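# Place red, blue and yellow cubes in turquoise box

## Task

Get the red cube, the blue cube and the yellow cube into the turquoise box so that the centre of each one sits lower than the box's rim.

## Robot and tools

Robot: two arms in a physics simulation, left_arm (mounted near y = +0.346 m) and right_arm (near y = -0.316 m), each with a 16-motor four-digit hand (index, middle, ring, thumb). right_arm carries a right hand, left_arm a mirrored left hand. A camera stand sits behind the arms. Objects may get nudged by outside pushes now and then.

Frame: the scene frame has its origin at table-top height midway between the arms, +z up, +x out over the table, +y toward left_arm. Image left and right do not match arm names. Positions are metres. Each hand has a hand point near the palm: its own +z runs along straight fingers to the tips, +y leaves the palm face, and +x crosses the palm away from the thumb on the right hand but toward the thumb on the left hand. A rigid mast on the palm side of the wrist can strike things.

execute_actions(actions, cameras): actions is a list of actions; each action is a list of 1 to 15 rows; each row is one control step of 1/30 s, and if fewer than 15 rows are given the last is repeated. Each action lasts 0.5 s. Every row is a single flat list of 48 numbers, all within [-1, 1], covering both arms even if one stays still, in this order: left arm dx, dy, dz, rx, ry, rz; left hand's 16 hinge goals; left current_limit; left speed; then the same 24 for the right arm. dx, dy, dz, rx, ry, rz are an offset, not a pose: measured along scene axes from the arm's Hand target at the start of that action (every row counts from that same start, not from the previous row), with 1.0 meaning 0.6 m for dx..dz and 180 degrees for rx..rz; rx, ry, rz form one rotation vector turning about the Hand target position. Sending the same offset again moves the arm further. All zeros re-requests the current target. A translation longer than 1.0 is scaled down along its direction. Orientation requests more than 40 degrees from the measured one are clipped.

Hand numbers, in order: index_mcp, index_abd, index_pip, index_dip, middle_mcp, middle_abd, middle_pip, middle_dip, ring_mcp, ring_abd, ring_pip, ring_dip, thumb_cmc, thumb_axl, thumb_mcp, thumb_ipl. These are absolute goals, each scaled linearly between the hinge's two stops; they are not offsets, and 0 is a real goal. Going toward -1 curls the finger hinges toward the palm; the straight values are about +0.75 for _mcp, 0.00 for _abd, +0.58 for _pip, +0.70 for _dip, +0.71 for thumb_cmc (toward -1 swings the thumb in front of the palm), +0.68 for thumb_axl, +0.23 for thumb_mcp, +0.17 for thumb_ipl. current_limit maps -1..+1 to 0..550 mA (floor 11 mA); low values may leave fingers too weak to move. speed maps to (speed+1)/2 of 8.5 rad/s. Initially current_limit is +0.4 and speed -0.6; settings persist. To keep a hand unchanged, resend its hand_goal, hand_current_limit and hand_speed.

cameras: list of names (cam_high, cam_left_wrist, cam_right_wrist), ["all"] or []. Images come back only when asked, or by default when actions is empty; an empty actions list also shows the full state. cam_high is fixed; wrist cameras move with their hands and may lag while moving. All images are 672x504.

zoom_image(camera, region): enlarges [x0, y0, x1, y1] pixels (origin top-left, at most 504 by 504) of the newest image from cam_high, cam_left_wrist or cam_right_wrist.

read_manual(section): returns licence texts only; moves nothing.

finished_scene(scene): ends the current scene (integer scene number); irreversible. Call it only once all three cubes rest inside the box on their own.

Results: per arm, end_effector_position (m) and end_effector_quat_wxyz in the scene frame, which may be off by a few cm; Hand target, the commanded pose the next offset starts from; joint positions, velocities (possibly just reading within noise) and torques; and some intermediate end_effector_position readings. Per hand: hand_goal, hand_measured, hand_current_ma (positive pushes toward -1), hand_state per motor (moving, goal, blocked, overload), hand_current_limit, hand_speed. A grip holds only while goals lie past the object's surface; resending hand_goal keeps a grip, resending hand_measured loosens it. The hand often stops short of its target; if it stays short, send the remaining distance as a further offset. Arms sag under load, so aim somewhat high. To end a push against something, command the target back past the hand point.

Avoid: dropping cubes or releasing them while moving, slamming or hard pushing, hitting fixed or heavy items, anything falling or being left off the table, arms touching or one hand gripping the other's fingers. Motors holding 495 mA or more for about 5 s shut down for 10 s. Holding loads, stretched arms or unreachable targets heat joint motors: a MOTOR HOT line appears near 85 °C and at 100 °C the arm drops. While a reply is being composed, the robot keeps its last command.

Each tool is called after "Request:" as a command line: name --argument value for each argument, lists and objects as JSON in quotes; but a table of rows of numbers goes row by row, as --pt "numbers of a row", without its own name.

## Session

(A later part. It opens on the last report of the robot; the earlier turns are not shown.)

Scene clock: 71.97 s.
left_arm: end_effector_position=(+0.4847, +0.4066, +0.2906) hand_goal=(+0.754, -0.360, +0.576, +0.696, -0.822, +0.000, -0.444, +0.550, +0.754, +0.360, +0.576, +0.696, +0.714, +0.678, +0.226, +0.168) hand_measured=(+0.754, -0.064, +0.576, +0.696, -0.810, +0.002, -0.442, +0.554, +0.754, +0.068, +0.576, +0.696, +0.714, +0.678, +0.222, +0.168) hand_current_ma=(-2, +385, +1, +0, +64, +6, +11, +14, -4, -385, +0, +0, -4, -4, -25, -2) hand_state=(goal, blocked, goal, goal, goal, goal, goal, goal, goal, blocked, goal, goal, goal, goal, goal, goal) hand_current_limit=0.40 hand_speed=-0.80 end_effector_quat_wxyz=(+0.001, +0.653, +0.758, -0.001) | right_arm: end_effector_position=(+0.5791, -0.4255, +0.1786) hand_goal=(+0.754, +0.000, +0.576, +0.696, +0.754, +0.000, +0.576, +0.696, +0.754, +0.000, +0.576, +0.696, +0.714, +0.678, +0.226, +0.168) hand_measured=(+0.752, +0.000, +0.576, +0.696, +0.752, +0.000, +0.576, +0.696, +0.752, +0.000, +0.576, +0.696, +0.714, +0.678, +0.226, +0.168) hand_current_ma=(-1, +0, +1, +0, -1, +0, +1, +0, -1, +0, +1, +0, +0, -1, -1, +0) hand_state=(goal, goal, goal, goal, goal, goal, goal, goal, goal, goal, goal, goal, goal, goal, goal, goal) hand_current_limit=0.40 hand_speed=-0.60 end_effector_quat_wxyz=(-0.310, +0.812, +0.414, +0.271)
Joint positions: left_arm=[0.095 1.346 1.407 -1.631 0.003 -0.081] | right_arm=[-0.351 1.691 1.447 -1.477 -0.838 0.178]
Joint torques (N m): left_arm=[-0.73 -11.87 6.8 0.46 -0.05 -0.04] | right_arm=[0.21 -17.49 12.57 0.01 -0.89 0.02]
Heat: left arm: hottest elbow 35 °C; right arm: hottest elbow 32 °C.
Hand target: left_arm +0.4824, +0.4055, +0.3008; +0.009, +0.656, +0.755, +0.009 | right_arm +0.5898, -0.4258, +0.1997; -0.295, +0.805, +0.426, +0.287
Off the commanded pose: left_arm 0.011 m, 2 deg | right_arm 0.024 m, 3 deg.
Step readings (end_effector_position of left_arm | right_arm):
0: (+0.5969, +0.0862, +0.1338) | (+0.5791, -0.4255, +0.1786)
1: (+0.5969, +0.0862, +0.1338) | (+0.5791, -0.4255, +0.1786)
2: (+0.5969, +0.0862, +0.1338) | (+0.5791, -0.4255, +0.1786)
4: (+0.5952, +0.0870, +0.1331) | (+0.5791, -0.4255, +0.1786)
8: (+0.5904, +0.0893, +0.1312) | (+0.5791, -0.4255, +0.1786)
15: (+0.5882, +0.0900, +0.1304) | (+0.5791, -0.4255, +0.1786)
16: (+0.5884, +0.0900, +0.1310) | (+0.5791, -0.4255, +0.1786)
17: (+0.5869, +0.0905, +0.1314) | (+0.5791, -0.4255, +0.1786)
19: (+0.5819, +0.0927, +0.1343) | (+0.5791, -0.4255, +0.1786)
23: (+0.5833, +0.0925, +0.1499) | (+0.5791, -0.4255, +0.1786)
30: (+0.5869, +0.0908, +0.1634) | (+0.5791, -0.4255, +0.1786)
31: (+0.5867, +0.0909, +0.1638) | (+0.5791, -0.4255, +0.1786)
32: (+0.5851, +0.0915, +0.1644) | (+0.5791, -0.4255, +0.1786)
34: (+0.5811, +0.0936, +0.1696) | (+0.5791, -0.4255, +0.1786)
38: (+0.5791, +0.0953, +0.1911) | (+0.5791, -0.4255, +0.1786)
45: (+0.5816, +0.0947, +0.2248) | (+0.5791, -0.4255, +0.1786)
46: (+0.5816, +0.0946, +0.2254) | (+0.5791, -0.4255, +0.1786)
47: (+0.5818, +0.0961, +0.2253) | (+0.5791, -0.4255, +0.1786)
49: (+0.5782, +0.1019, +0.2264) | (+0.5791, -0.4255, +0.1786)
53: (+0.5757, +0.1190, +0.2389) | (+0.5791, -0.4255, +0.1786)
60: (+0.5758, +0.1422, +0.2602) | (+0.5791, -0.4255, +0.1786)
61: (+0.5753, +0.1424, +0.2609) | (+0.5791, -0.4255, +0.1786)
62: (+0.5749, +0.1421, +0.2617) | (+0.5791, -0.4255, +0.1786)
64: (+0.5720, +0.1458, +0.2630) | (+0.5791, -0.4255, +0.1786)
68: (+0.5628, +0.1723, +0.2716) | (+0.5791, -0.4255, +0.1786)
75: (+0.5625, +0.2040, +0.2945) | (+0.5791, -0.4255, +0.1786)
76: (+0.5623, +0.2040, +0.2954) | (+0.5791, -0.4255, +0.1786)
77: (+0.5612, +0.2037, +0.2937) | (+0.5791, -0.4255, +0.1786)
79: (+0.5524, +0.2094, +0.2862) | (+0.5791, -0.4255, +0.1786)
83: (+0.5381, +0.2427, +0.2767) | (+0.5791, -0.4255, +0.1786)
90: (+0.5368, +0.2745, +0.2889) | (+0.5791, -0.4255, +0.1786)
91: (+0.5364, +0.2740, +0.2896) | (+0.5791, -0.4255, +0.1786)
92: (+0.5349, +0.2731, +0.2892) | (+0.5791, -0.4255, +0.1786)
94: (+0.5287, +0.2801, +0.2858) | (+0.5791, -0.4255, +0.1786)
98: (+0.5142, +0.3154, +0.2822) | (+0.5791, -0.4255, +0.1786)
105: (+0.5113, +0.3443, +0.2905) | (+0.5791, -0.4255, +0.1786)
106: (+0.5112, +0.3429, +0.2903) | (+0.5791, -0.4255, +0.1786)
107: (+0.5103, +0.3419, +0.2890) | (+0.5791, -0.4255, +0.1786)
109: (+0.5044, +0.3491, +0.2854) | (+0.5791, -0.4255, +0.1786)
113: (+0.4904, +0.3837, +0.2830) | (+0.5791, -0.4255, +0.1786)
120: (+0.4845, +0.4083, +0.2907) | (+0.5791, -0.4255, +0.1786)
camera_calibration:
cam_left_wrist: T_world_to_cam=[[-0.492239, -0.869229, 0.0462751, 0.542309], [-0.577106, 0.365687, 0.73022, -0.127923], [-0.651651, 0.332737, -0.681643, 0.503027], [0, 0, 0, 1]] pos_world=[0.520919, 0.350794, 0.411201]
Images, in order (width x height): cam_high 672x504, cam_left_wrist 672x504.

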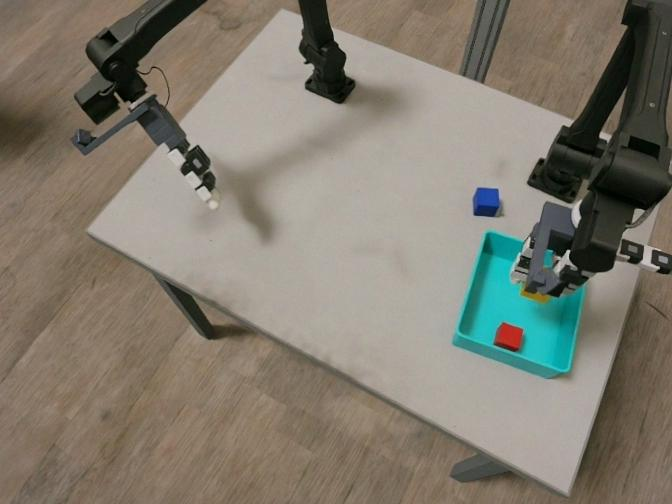

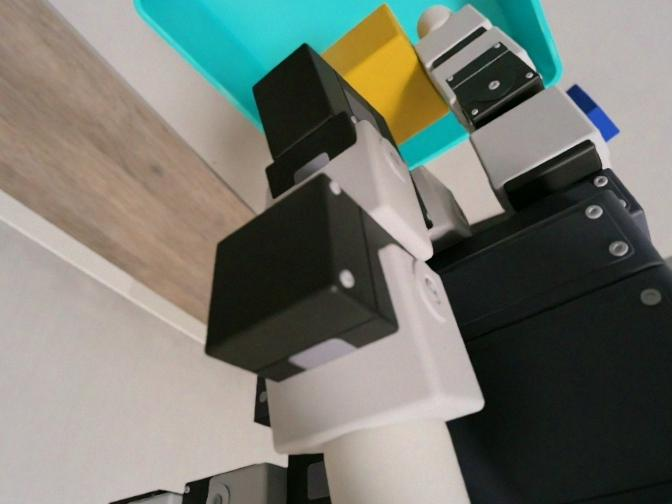

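Request:
execute_actions --actions '[[[0,0,-0.05,0,0,0,0.754,-0.36,0.576,0.696,-0.822,0,-0.445,0.55,0.754,0.36,0.576,0.696,0.714,0.678,0.226,0.168,0.4,-0.8, 0,0,0,0,0,0,0.754,0,0.576,0.696,0.754,0,0.576,0.696,0.754,0,0.576,0.696,0.714,0.678,0.226,0.168,0.4,-0.6]],[[0,0,-0.075,0,0,0,0.754,-0.36,0.576,0.696,-0.822,0,-0.445,0.55,0.754,0.36,0.576,0.696,0.714,0.678,0.226,0.168,0.4,-0.8, 0,0,0,0,0,0,0.754,0,0.576,0.696,0.754,0,0.576,0.696,0.754,0,0.576,0.696,0.714,0.678,0.226,0.168,0.4,-0.6]],[[0,0,-0.07,0,0,0,0.754,-0.36,0.576,0.696,-0.822,0,-0.445,0.55,0.754,0.36,0.576,0.696,0.714,0.678,0.226,0.168,0.4,-0.8, 0,0,0,0,0,0,0.754,0,0.576,0.696,0.754,0,0.576,0.696,0.754,0,0.576,0.696,0.714,0.678,0.226,0.168,0.4,-0.6]],[[0,0,-0.045,0,0,0,0.754,-0.36,0.576,0.696,-0.822,0,-0.445,0.55,0.754,0.36,0.576,0.696,0.714,0.678,0.226,0.168,0.4,-0.8, 0,0,0,0,0,0,0.754,0,0.576,0.696,0.754,0,0.576,0.696,0.754,0,0.576,0.696,0.714,0.678,0.226,0.168,0.4,-0.6]]]' --cameras '["cam_high","cam_left_wrist"]'

Request:
zoom_image --camera "cam_left_wrist" --region '[260, 0, 500, 160]'

Scene clock: 74.97 s.
left_arm: end_effector_position=(+0.4759, +0.4060, +0.1579) hand_goal=(+0.754, -0.360, +0.576, +0.696, -0.822, +0.000, -0.444, +0.550, +0.754, +0.360, +0.576, +0.696, +0.714, +0.678, +0.226, +0.168) hand_measured=(+0.752, -0.064, +0.576, +0.696, -0.810, +0.002, -0.442, +0.554, +0.752, +0.068, +0.576, +0.696, +0.714, +0.678, +0.222, +0.168) hand_current_ma=(-7, +385, +1, +0, +64, +6, +11, +14, -8, -385, +0, +0, -4, -4, -25, -2) hand_state=(goal, blocked, goal, goal, goal, goal, goal, goal, goal, blocked, goal, goal, goal, goal, goal, goal) hand_current_limit=0.40 hand_speed=-0.80 end_effector_quat_wxyz=(+0.005, +0.653, +0.758, +0.003) | right_arm: end_effector_position=(+0.5791, -0.4255, +0.1786) hand_goal=(+0.754, +0.000, +0.576, +0.696, +0.754, +0.000, +0.576, +0.696, +0.754, +0.000, +0.576, +0.696, +0.714, +0.678, +0.226, +0.168) hand_measured=(+0.752, +0.000, +0.576, +0.696, +0.752, +0.000, +0.576, +0.696, +0.752, +0.000, +0.576, +0.696, +0.714, +0.678, +0.226, +0.168) hand_current_ma=(-1, +0, +1, +0, -1, +0, +1, +0, -1, +0, +1, +0, +0, -1, -1, +0) hand_state=(goal, goal, goal, goal, goal, goal, goal, goal, goal, goal, goal, goal, goal, goal, goal, goal) hand_current_limit=0.40 hand_speed=-0.60 end_effector_quat_wxyz=(-0.310, +0.812, +0.414, +0.271)
Joint positions: left_arm=[0.095 1.357 1.064 -1.266 0.003 -0.081] | right_arm=[-0.351 1.691 1.447 -1.477 -0.838 0.178]
Joint torques (N m): left_arm=[-0.5 -9.11 6.58 1.06 -0.05 -0.06] | right_arm=[0.21 -17.49 12.57 0.02 -0.89 0.02]
Heat: left arm: hottest elbow 35 °C; right arm: hottest elbow 32 °C.
Hand target: left_arm +0.4824, +0.4055, +0.1568; +0.009, +0.656, +0.755, +0.009 | right_arm +0.5898, -0.4258, +0.1997; -0.295, +0.805, +0.426, +0.287
Off the commanded pose: left_arm 0.007 m, 1 deg | right_arm 0.024 m, 3 deg.
Step readings (end_effector_position of left_arm | right_arm):
0: (+0.4847, +0.4066, +0.2906) | (+0.5791, -0.4255, +0.1786)
1: (+0.4847, +0.4066, +0.2906) | (+0.5791, -0.4255, +0.1786)
2: (+0.4838, +0.4065, +0.2887) | (+0.5791, -0.4255, +0.1786)
4: (+0.4827, +0.4064, +0.2823) | (+0.5791, -0.4255, +0.1786)
8: (+0.4775, +0.4061, +0.2636) | (+0.5791, -0.4255, +0.1786)
15: (+0.4790, +0.4062, +0.2612) | (+0.5791, -0.4255, +0.1786)
16: (+0.4790, +0.4062, +0.2606) | (+0.5791, -0.4255, +0.1786)
17: (+0.4799, +0.4062, +0.2587) | (+0.5791, -0.4255, +0.1786)
19: (+0.4809, +0.4063, +0.2503) | (+0.5791, -0.4255, +0.1786)
23: (+0.4741, +0.4057, +0.2247) | (+0.5791, -0.4255, +0.1786)
30: (+0.4766, +0.4060, +0.2210) | (+0.5791, -0.4255, +0.1786)
31: (+0.4765, +0.4060, +0.2204) | (+0.5791, -0.4255, +0.1786)
32: (+0.4774, +0.4061, +0.2185) | (+0.5791, -0.4255, +0.1786)
34: (+0.4792, +0.4062, +0.2108) | (+0.5791, -0.4255, +0.1786)
38: (+0.4728, +0.4054, +0.1889) | (+0.5791, -0.4255, +0.1786)
45: (+0.4751, +0.4059, +0.1839) | (+0.5791, -0.4255, +0.1786)
46: (+0.4754, +0.4059, +0.1841) | (+0.5791, -0.4255, +0.1786)
47: (+0.4763, +0.4060, +0.1833) | (+0.5791, -0.4255, +0.1786)
49: (+0.4774, +0.4061, +0.1790) | (+0.5791, -0.4255, +0.1786)
53: (+0.4745, +0.4059, +0.1641) | (+0.5791, -0.4255, +0.1786)
60: (+0.4755, +0.4059, +0.1578) | (+0.5791, -0.4255, +0.1786)
camera_calibration:
cam_left_wrist: T_world_to_cam=[[-0.492743, -0.869237, 0.0403918, 0.544824], [-0.584892, 0.36521, 0.724239, -0.0311451], [-0.644287, 0.333239, -0.688364, 0.404405], [0, 0, 0, 1]] pos_world=[0.510795, 0.350193, 0.278928]
Images, in order (width x height): cam_high 672x504, cam_left_wrist 672x504.

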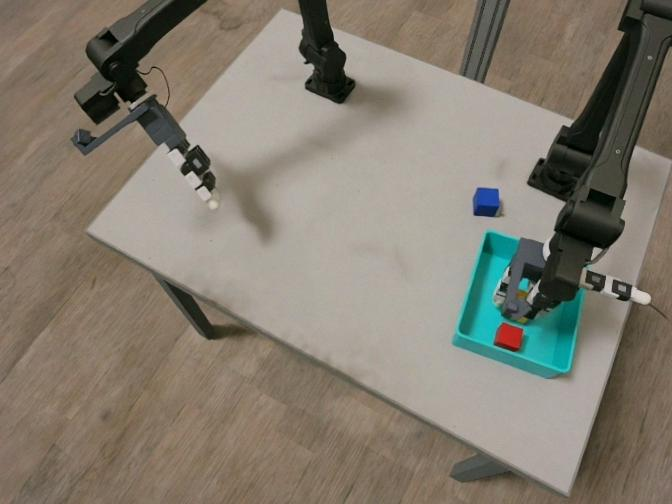

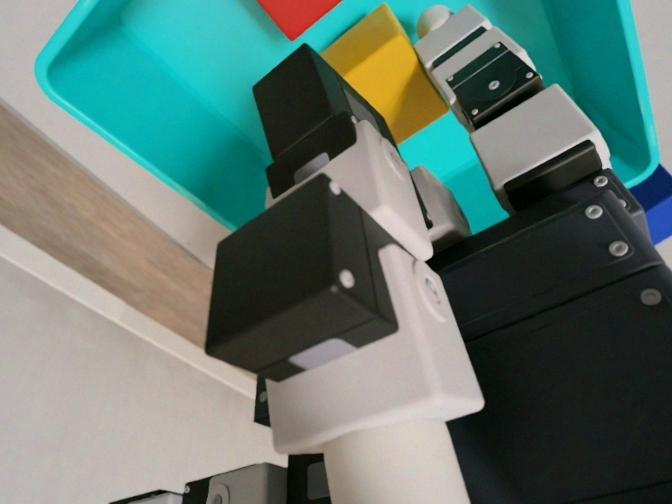

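Scaled by 2.100.

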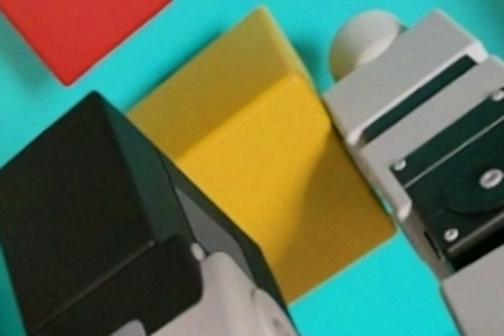

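Request:
execute_actions --actions '[[[0,0,-0.03,0,0,0,0.754,-0.36,0.576,0.696,-0.822,0,-0.445,0.55,0.754,0.36,0.576,0.696,0.714,0.678,0.226,0.168,0.4,-0.8, 0,0,0,0,0,0,0.754,0,0.576,0.696,0.754,0,0.576,0.696,0.754,0,0.576,0.696,0.714,0.678,0.226,0.168,0.4,-0.6]],[[0,0,-0.014,0,0,0,0.754,-0.36,0.576,0.696,-0.822,0,-0.445,0.55,0.754,0.36,0.576,0.696,0.714,0.678,0.226,0.168,0.4,-0.8, 0,0,0,0,0,0,0.754,0,0.576,0.696,0.754,0,0.576,0.696,0.754,0,0.576,0.696,0.714,0.678,0.226,0.168,0.4,-0.6]]]' --cameras '["cam_left_wrist"]'

Request:
zoom_image --camera "cam_left_wrist" --region '[260, 0, 500, 160]'

Scene clock: 78.50 s.
left_arm: end_effector_position=(+0.4768, +0.4060, +0.1336) hand_goal=(+0.754, -0.360, +0.576, +0.696, -0.822, +0.000, -0.444, +0.550, +0.754, +0.360, +0.576, +0.696, +0.714, +0.678, +0.226, +0.168) hand_measured=(+0.752, -0.064, +0.576, +0.696, -0.810, +0.002, -0.442, +0.554, +0.752, +0.068, +0.576, +0.696, +0.714, +0.678, +0.222, +0.168) hand_current_ma=(-7, +385, +1, +0, +64, +6, +11, +14, -8, -385, +0, +0, -4, -4, -25, -2) hand_state=(goal, blocked, goal, goal, goal, goal, goal, goal, goal, blocked, goal, goal, goal, goal, goal, goal) hand_current_limit=0.40 hand_speed=-0.80 end_effector_quat_wxyz=(+0.007, +0.653, +0.758, +0.005) | right_arm: end_effector_position=(+0.5791, -0.4255, +0.1786) hand_goal=(+0.754, +0.000, +0.576, +0.696, +0.754, +0.000, +0.576, +0.696, +0.754, +0.000, +0.576, +0.696, +0.714, +0.678, +0.226, +0.168) hand_measured=(+0.752, +0.000, +0.576, +0.696, +0.752, +0.000, +0.576, +0.696, +0.752, +0.000, +0.576, +0.696, +0.714, +0.678, +0.226, +0.168) hand_current_ma=(-1, +0, +1, +0, -1, +0, +1, +0, -1, +0, +1, +0, +0, -1, -1, +0) hand_state=(goal, goal, goal, goal, goal, goal, goal, goal, goal, goal, goal, goal, goal, goal, goal, goal) hand_current_limit=0.40 hand_speed=-0.60 end_effector_quat_wxyz=(-0.310, +0.812, +0.414, +0.271)
Joint positions: left_arm=[0.095 1.378 1.016 -1.192 0.003 -0.081] | right_arm=[-0.351 1.691 1.447 -1.477 -0.838 0.178]
Joint torques (N m): left_arm=[-0.67 -8.7 6.41 1.1 -0.05 -0.06] | right_arm=[0.21 -17.44 12.56 0.01 -0.89 0.02]
Heat: left arm: hottest elbow 35 °C; right arm: hottest elbow 32 °C.
Hand target: left_arm +0.4824, +0.4055, +0.1304; +0.009, +0.656, +0.755, +0.009 | right_arm +0.5898, -0.4258, +0.1997; -0.295, +0.805, +0.426, +0.287
Off the commanded pose: left_arm 0.006 m, 1 deg | right_arm 0.024 m, 3 deg.
Step readings (end_effector_position of left_arm | right_arm):
0: (+0.4759, +0.4060, +0.1579) | (+0.5791, -0.4255, +0.1786)
1: (+0.4763, +0.4060, +0.1580) | (+0.5791, -0.4255, +0.1786)
2: (+0.4763, +0.4060, +0.1570) | (+0.5791, -0.4255, +0.1786)
4: (+0.4777, +0.4061, +0.1551) | (+0.5791, -0.4255, +0.1786)
8: (+0.4762, +0.4060, +0.1464) | (+0.5791, -0.4255, +0.1786)
15: (+0.4759, +0.4060, +0.1409) | (+0.5791, -0.4255, +0.1786)
16: (+0.4763, +0.4060, +0.1411) | (+0.5791, -0.4255, +0.1786)
17: (+0.4767, +0.4060, +0.1412) | (+0.5791, -0.4255, +0.1786)
19: (+0.4778, +0.4061, +0.1406) | (+0.5791, -0.4255, +0.1786)
23: (+0.4772, +0.4061, +0.1367) | (+0.5791, -0.4255, +0.1786)
30: (+0.4768, +0.4060, +0.1336) | (+0.5791, -0.4255, +0.1786)
camera_calibration:
cam_left_wrist: T_world_to_cam=[[-0.492898, -0.869262, 0.0378804, 0.546672], [-0.588163, 0.364957, 0.721714, -0.0110528], [-0.641183, 0.333451, -0.691155, 0.386991], [0, 0, 0, 1]] pos_world=[0.511085, 0.350192, 0.25474]
Images, in order (width x height): cam_left_wrist 672x504.

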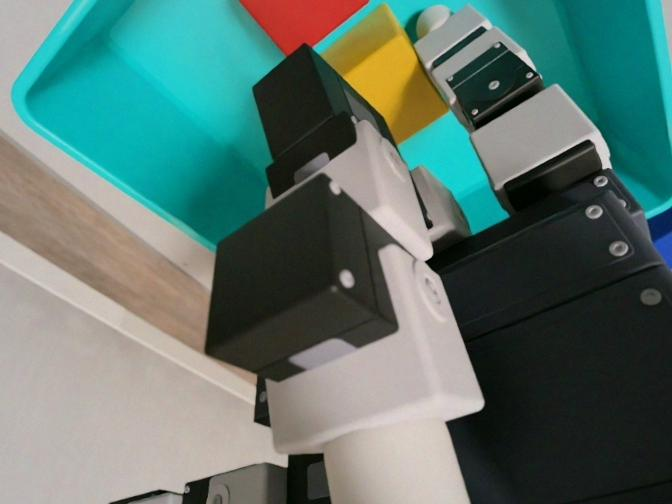

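Scaled by 2.100.

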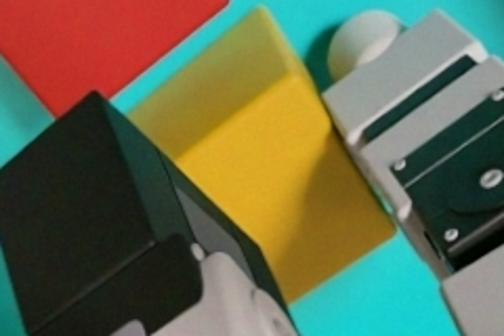

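Request:
execute_actions --actions '[[[0,0,0,0,0,0,0.754,0.08,0.576,0.696,-0.822,0,-0.445,0.55,0.754,-0.08,0.576,0.696,0.714,0.678,0.226,0.168,0.4,-0.85, 0,0,0,0,0,0,0.754,0,0.576,0.696,0.754,0,0.576,0.696,0.754,0,0.576,0.696,0.714,0.678,0.226,0.168,0.4,-0.6]],[[0.01,0,0.05,0,0,0,0.754,0.08,0.576,0.696,-0.822,0,-0.445,0.55,0.754,-0.08,0.576,0.696,0.714,0.678,0.226,0.168,0.4,-0.8, 0,0,0,0,0,0,0.754,0,0.576,0.696,0.754,0,0.576,0.696,0.754,0,0.576,0.696,0.714,0.678,0.226,0.168,0.4,-0.6]],[[0,0,0.09,0,0,0,0.754,0.08,0.576,0.696,-0.822,0,-0.445,0.55,0.754,-0.08,0.576,0.696,0.714,0.678,0.226,0.168,0.4,-0.8, 0,0,0,0,0,0,0.754,0,0.576,0.696,0.754,0,0.576,0.696,0.754,0,0.576,0.696,0.714,0.678,0.226,0.168,0.4,-0.6]],[[0,0,0.09,0,0,0,0.754,0.08,0.576,0.696,-0.822,0,-0.445,0.55,0.754,-0.08,0.576,0.696,0.714,0.678,0.226,0.168,0.4,-0.8, 0,0,0,0,0,0,0.754,0,0.576,0.696,0.754,0,0.576,0.696,0.754,0,0.576,0.696,0.714,0.678,0.226,0.168,0.4,-0.6]]]' --cameras '["cam_high"]'

Request:
zoom_image --camera "cam_high" --region '[430, 170, 610, 400]'

Scene clock: 81.93 s.
left_arm: end_effector_position=(+0.4758, +0.4053, +0.2396) hand_goal=(+0.754, +0.080, +0.576, +0.696, -0.822, +0.000, -0.444, +0.550, +0.754, -0.080, +0.576, +0.696, +0.714, +0.678, +0.226, +0.168) hand_measured=(+0.752, +0.076, +0.576, +0.696, -0.810, +0.002, -0.442, +0.554, +0.752, -0.076, +0.576, +0.696, +0.714, +0.678, +0.222, +0.168) hand_current_ma=(-7, -16, +1, +0, +64, +6, +11, +14, -9, +15, +0, +0, -4, -4, -25, -2) hand_state=(goal, goal, goal, goal, goal, goal, goal, goal, goal, goal, goal, goal, goal, goal, goal, goal) hand_current_limit=0.40 hand_speed=-0.80 end_effector_quat_wxyz=(-0.009, +0.655, +0.755, -0.011) | right_arm: end_effector_position=(+0.5791, -0.4255, +0.1786) hand_goal=(+0.754, +0.000, +0.576, +0.696, +0.754, +0.000, +0.576, +0.696, +0.754, +0.000, +0.576, +0.696, +0.714, +0.678, +0.226, +0.168) hand_measured=(+0.752, +0.000, +0.576, +0.696, +0.752, +0.000, +0.576, +0.696, +0.752, +0.000, +0.576, +0.696, +0.714, +0.678, +0.226, +0.168) hand_current_ma=(-1, +0, +1, +0, -1, +0, +1, +0, -1, +0, +1, +0, +0, -1, -1, +0) hand_state=(goal, goal, goal, goal, goal, goal, goal, goal, goal, goal, goal, goal, goal, goal, goal, goal) hand_current_limit=0.40 hand_speed=-0.60 end_effector_quat_wxyz=(-0.310, +0.812, +0.414, +0.271)
Joint positions: left_arm=[0.095 1.342 1.275 -1.533 0.003 -0.073] | right_arm=[-0.351 1.691 1.447 -1.477 -0.838 0.178]
Joint torques (N m): left_arm=[-1.14 -10.75 10.86 -0.05 -0.04 -0.07] | right_arm=[0.21 -17.55 12.57 0.02 -0.89 0.02]
Heat: left arm: hottest elbow 35 °C; right arm: hottest elbow 32 °C.
Hand target: left_arm +0.4884, +0.4055, +0.2684; +0.009, +0.656, +0.755, +0.009 | right_arm +0.5898, -0.4258, +0.1997; -0.295, +0.805, +0.426, +0.287
Off the commanded pose: left_arm 0.031 m, 3 deg | right_arm 0.024 m, 3 deg.
Step readings (end_effector_position of left_arm | right_arm):
0: (+0.4768, +0.4060, +0.1336) | (+0.5791, -0.4255, +0.1786)
1: (+0.4768, +0.4060, +0.1336) | (+0.5791, -0.4255, +0.1786)
2: (+0.4768, +0.4060, +0.1336) | (+0.5791, -0.4255, +0.1786)
4: (+0.4768, +0.4060, +0.1336) | (+0.5791, -0.4255, +0.1786)
8: (+0.4768, +0.4060, +0.1342) | (+0.5791, -0.4255, +0.1786)
15: (+0.4768, +0.4060, +0.1336) | (+0.5791, -0.4255, +0.1786)
16: (+0.4768, +0.4060, +0.1342) | (+0.5791, -0.4255, +0.1786)
17: (+0.4768, +0.4060, +0.1336) | (+0.5791, -0.4255, +0.1786)
19: (+0.4742, +0.4057, +0.1333) | (+0.5791, -0.4255, +0.1786)
23: (+0.4676, +0.4053, +0.1310) | (+0.5791, -0.4255, +0.1786)
30: (+0.4690, +0.4054, +0.1355) | (+0.5791, -0.4255, +0.1786)
31: (+0.4694, +0.4054, +0.1359) | (+0.5791, -0.4255, +0.1786)
32: (+0.4681, +0.4052, +0.1370) | (+0.5791, -0.4255, +0.1786)
34: (+0.4656, +0.4049, +0.1444) | (+0.5791, -0.4255, +0.1786)
38: (+0.4711, +0.4053, +0.1687) | (+0.5791, -0.4255, +0.1786)
45: (+0.4750, +0.4053, +0.1877) | (+0.5791, -0.4255, +0.1786)
46: (+0.4739, +0.4052, +0.1873) | (+0.5791, -0.4255, +0.1786)
47: (+0.4719, +0.4051, +0.1883) | (+0.5791, -0.4255, +0.1786)
49: (+0.4686, +0.4048, +0.1955) | (+0.5791, -0.4255, +0.1786)
53: (+0.4749, +0.4054, +0.2221) | (+0.5791, -0.4255, +0.1786)
60: (+0.4773, +0.4054, +0.2400) | (+0.5791, -0.4255, +0.1786)
Images, in order (width x height): cam_high 672x504.

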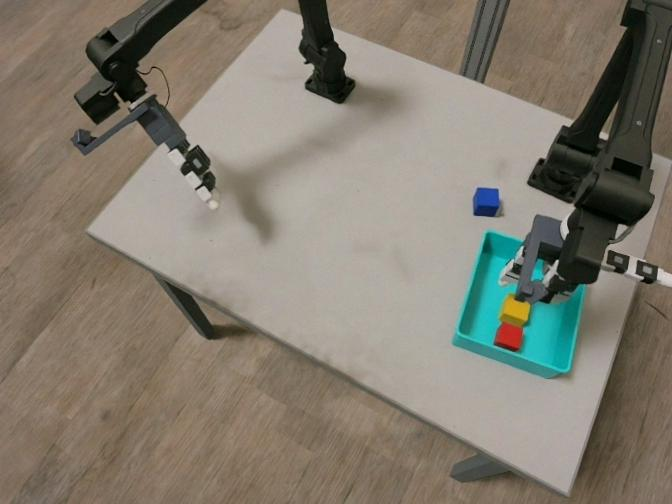

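Scaled by 2.191.

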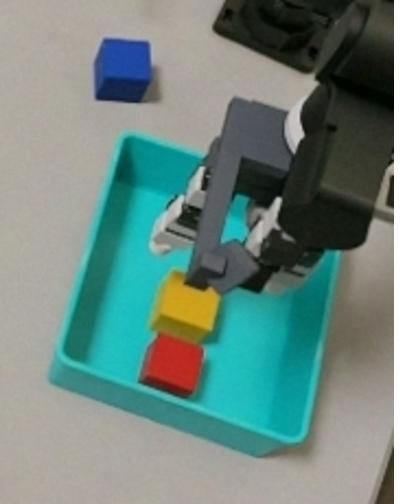

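Request:
execute_actions --actions '[[[-0.05,-0.05,0.03,0,0,-0.05,0.754,0.08,0.576,0.696,-0.822,0,-0.445,0.55,0.754,-0.08,0.576,0.696,0.714,0.678,0.226,0.168,0.4,-0.8, 0,0,0,0,0,0,0.754,0,0.576,0.696,0.754,0,0.576,0.696,0.754,0,0.576,0.696,0.714,0.678,0.226,0.168,0.4,-0.6]],[[-0.075,-0.075,0.01,0,0,-0.075,0.754,0.1,0.576,0.696,-0.822,0,-0.445,0.55,0.754,-0.1,0.576,0.696,0.714,0.678,0.226,0.168,0.4,-0.8, 0,0,0,0,0,0,0.754,0,0.576,0.696,0.754,0,0.576,0.696,0.754,0,0.576,0.696,0.714,0.678,0.226,0.168,0.4,-0.6]],[[-0.08,-0.08,0,0,0,-0.08,0.754,0.1,0.576,0.696,-0.822,0,-0.445,0.55,0.754,-0.1,0.576,0.696,0.714,0.678,0.226,0.168,0.4,-0.8, 0,0,0,0,0,0,0.754,0,0.576,0.696,0.754,0,0.576,0.696,0.754,0,0.576,0.696,0.714,0.678,0.226,0.168,0.4,-0.6]],[[-0.08,-0.08,0,0,0,-0.08,0.754,0.1,0.576,0.696,-0.822,0,-0.445,0.55,0.754,-0.1,0.576,0.696,0.714,0.678,0.226,0.168,0.4,-0.8, 0,0,0,0,0,0,0.754,0,0.576,0.696,0.754,0,0.576,0.696,0.754,0,0.576,0.696,0.714,0.678,0.226,0.168,0.4,-0.6]]]' --cameras '["cam_high","cam_left_wrist"]'

Scene clock: 85.57 s.
left_arm: end_effector_position=(+0.3239, +0.2387, +0.2907) hand_goal=(+0.754, +0.100, +0.576, +0.696, -0.822, +0.000, -0.444, +0.550, +0.754, -0.100, +0.576, +0.696, +0.714, +0.678, +0.226, +0.168) hand_measured=(+0.754, +0.098, +0.576, +0.696, -0.810, +0.002, -0.442, +0.554, +0.752, -0.098, +0.576, +0.696, +0.712, +0.678, +0.222, +0.168) hand_current_ma=(-4, -7, +1, +0, +64, +6, +11, +14, -6, +10, +0, +0, -5, -4, -24, -2) hand_state=(goal, goal, goal, goal, goal, goal, goal, goal, goal, goal, goal, goal, goal, goal, goal, goal) hand_current_limit=0.40 hand_speed=-0.80 end_effector_quat_wxyz=(+0.020, +0.912, +0.409, +0.016) | right_arm: end_effector_position=(+0.5791, -0.4255, +0.1786) hand_goal=(+0.754, +0.000, +0.576, +0.696, +0.754, +0.000, +0.576, +0.696, +0.754, +0.000, +0.576, +0.696, +0.714, +0.678, +0.226, +0.168) hand_measured=(+0.752, +0.000, +0.576, +0.696, +0.752, +0.000, +0.576, +0.696, +0.752, +0.000, +0.576, +0.696, +0.714, +0.678, +0.226, +0.168) hand_current_ma=(-1, +0, +1, +0, -1, +0, +1, +0, -1, +0, +1, +0, +0, -1, -1, +0) hand_state=(goal, goal, goal, goal, goal, goal, goal, goal, goal, goal, goal, goal, goal, goal, goal, goal) hand_current_limit=0.40 hand_speed=-0.60 end_effector_quat_wxyz=(-0.310, +0.812, +0.414, +0.271)
Joint positions: left_arm=[-0.256 0.92 1.079 -1.68 0.01 0.444] | right_arm=[-0.351 1.691 1.447 -1.477 -0.838 0.178]
Joint torques (N m): left_arm=[-2.02 -3.9 6.65 0.23 -0.06 0.02] | right_arm=[0.21 -17.44 12.57 0.02 -0.89 0.02]
Heat: left arm: hottest elbow 35 °C; right arm: hottest elbow 32 °C.
Hand target: left_arm +0.3174, +0.2345, +0.2924; +0.012, +0.918, +0.397, +0.004 | right_arm +0.5898, -0.4258, +0.1997; -0.295, +0.805, +0.426, +0.287
Off the commanded pose: left_arm 0.008 m, 2 deg | right_arm 0.024 m, 3 deg.
joint sent to its limit (left arm) — joint 4 (wrist pitch), lower limit. The joint targets are off in position, not in orientation.
Step readings (end_effector_position of left_arm | right_arm):
0: (+0.4758, +0.4053, +0.2396) | (+0.5791, -0.4255, +0.1786)
1: (+0.4758, +0.4053, +0.2396) | (+0.5791, -0.4255, +0.1786)
2: (+0.4746, +0.4051, +0.2399) | (+0.5791, -0.4255, +0.1786)
4: (+0.4705, +0.4022, +0.2428) | (+0.5791, -0.4255, +0.1786)
8: (+0.4623, +0.3912, +0.2601) | (+0.5791, -0.4255, +0.1786)
15: (+0.4548, +0.3797, +0.2742) | (+0.5791, -0.4255, +0.1786)
16: (+0.4545, +0.3793, +0.2741) | (+0.5791, -0.4255, +0.1786)
17: (+0.4540, +0.3784, +0.2738) | (+0.5791, -0.4255, +0.1786)
19: (+0.4487, +0.3730, +0.2750) | (+0.5791, -0.4255, +0.1786)
23: (+0.4264, +0.3494, +0.2801) | (+0.5791, -0.4255, +0.1786)
30: (+0.4176, +0.3344, +0.2937) | (+0.5791, -0.4255, +0.1786)
31: (+0.4169, +0.3343, +0.2928) | (+0.5791, -0.4255, +0.1786)
32: (+0.4157, +0.3332, +0.2912) | (+0.5791, -0.4255, +0.1786)
34: (+0.4064, +0.3264, +0.2855) | (+0.5791, -0.4255, +0.1786)
38: (+0.3812, +0.3005, +0.2822) | (+0.5791, -0.4255, +0.1786)
45: (+0.3704, +0.2861, +0.2919) | (+0.5791, -0.4255, +0.1786)
46: (+0.3701, +0.2862, +0.2912) | (+0.5791, -0.4255, +0.1786)
47: (+0.3690, +0.2851, +0.2903) | (+0.5791, -0.4255, +0.1786)
49: (+0.3601, +0.2767, +0.2856) | (+0.5791, -0.4255, +0.1786)
53: (+0.3353, +0.2495, +0.2843) | (+0.5791, -0.4255, +0.1786)
60: (+0.3241, +0.2365, +0.2931) | (+0.5791, -0.4255, +0.1786)
camera_calibration:
cam_left_wrist: T_world_to_cam=[[-0.984068, -0.17774, 0.00438784, 0.323705], [-0.121989, 0.692941, 0.710599, -0.379293], [-0.129342, 0.698742, -0.703584, 0.20409], [0, 0, 0, 1]] pos_world=[0.298676, 0.177757, 0.411699]
Images, in order (width x height): cam_high 672x504, cam_left_wrist 672x504.

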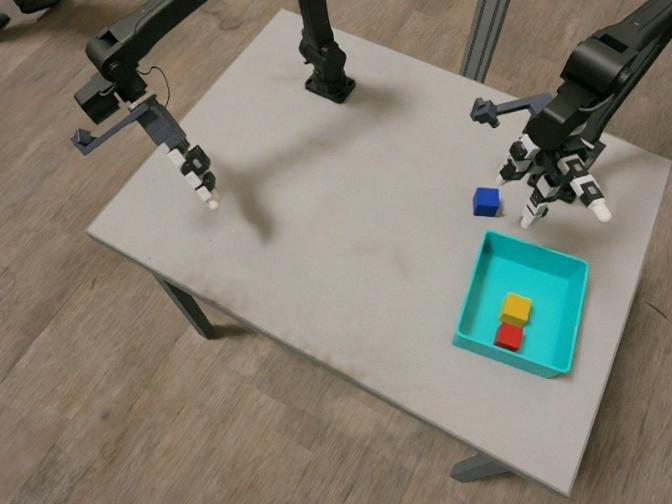

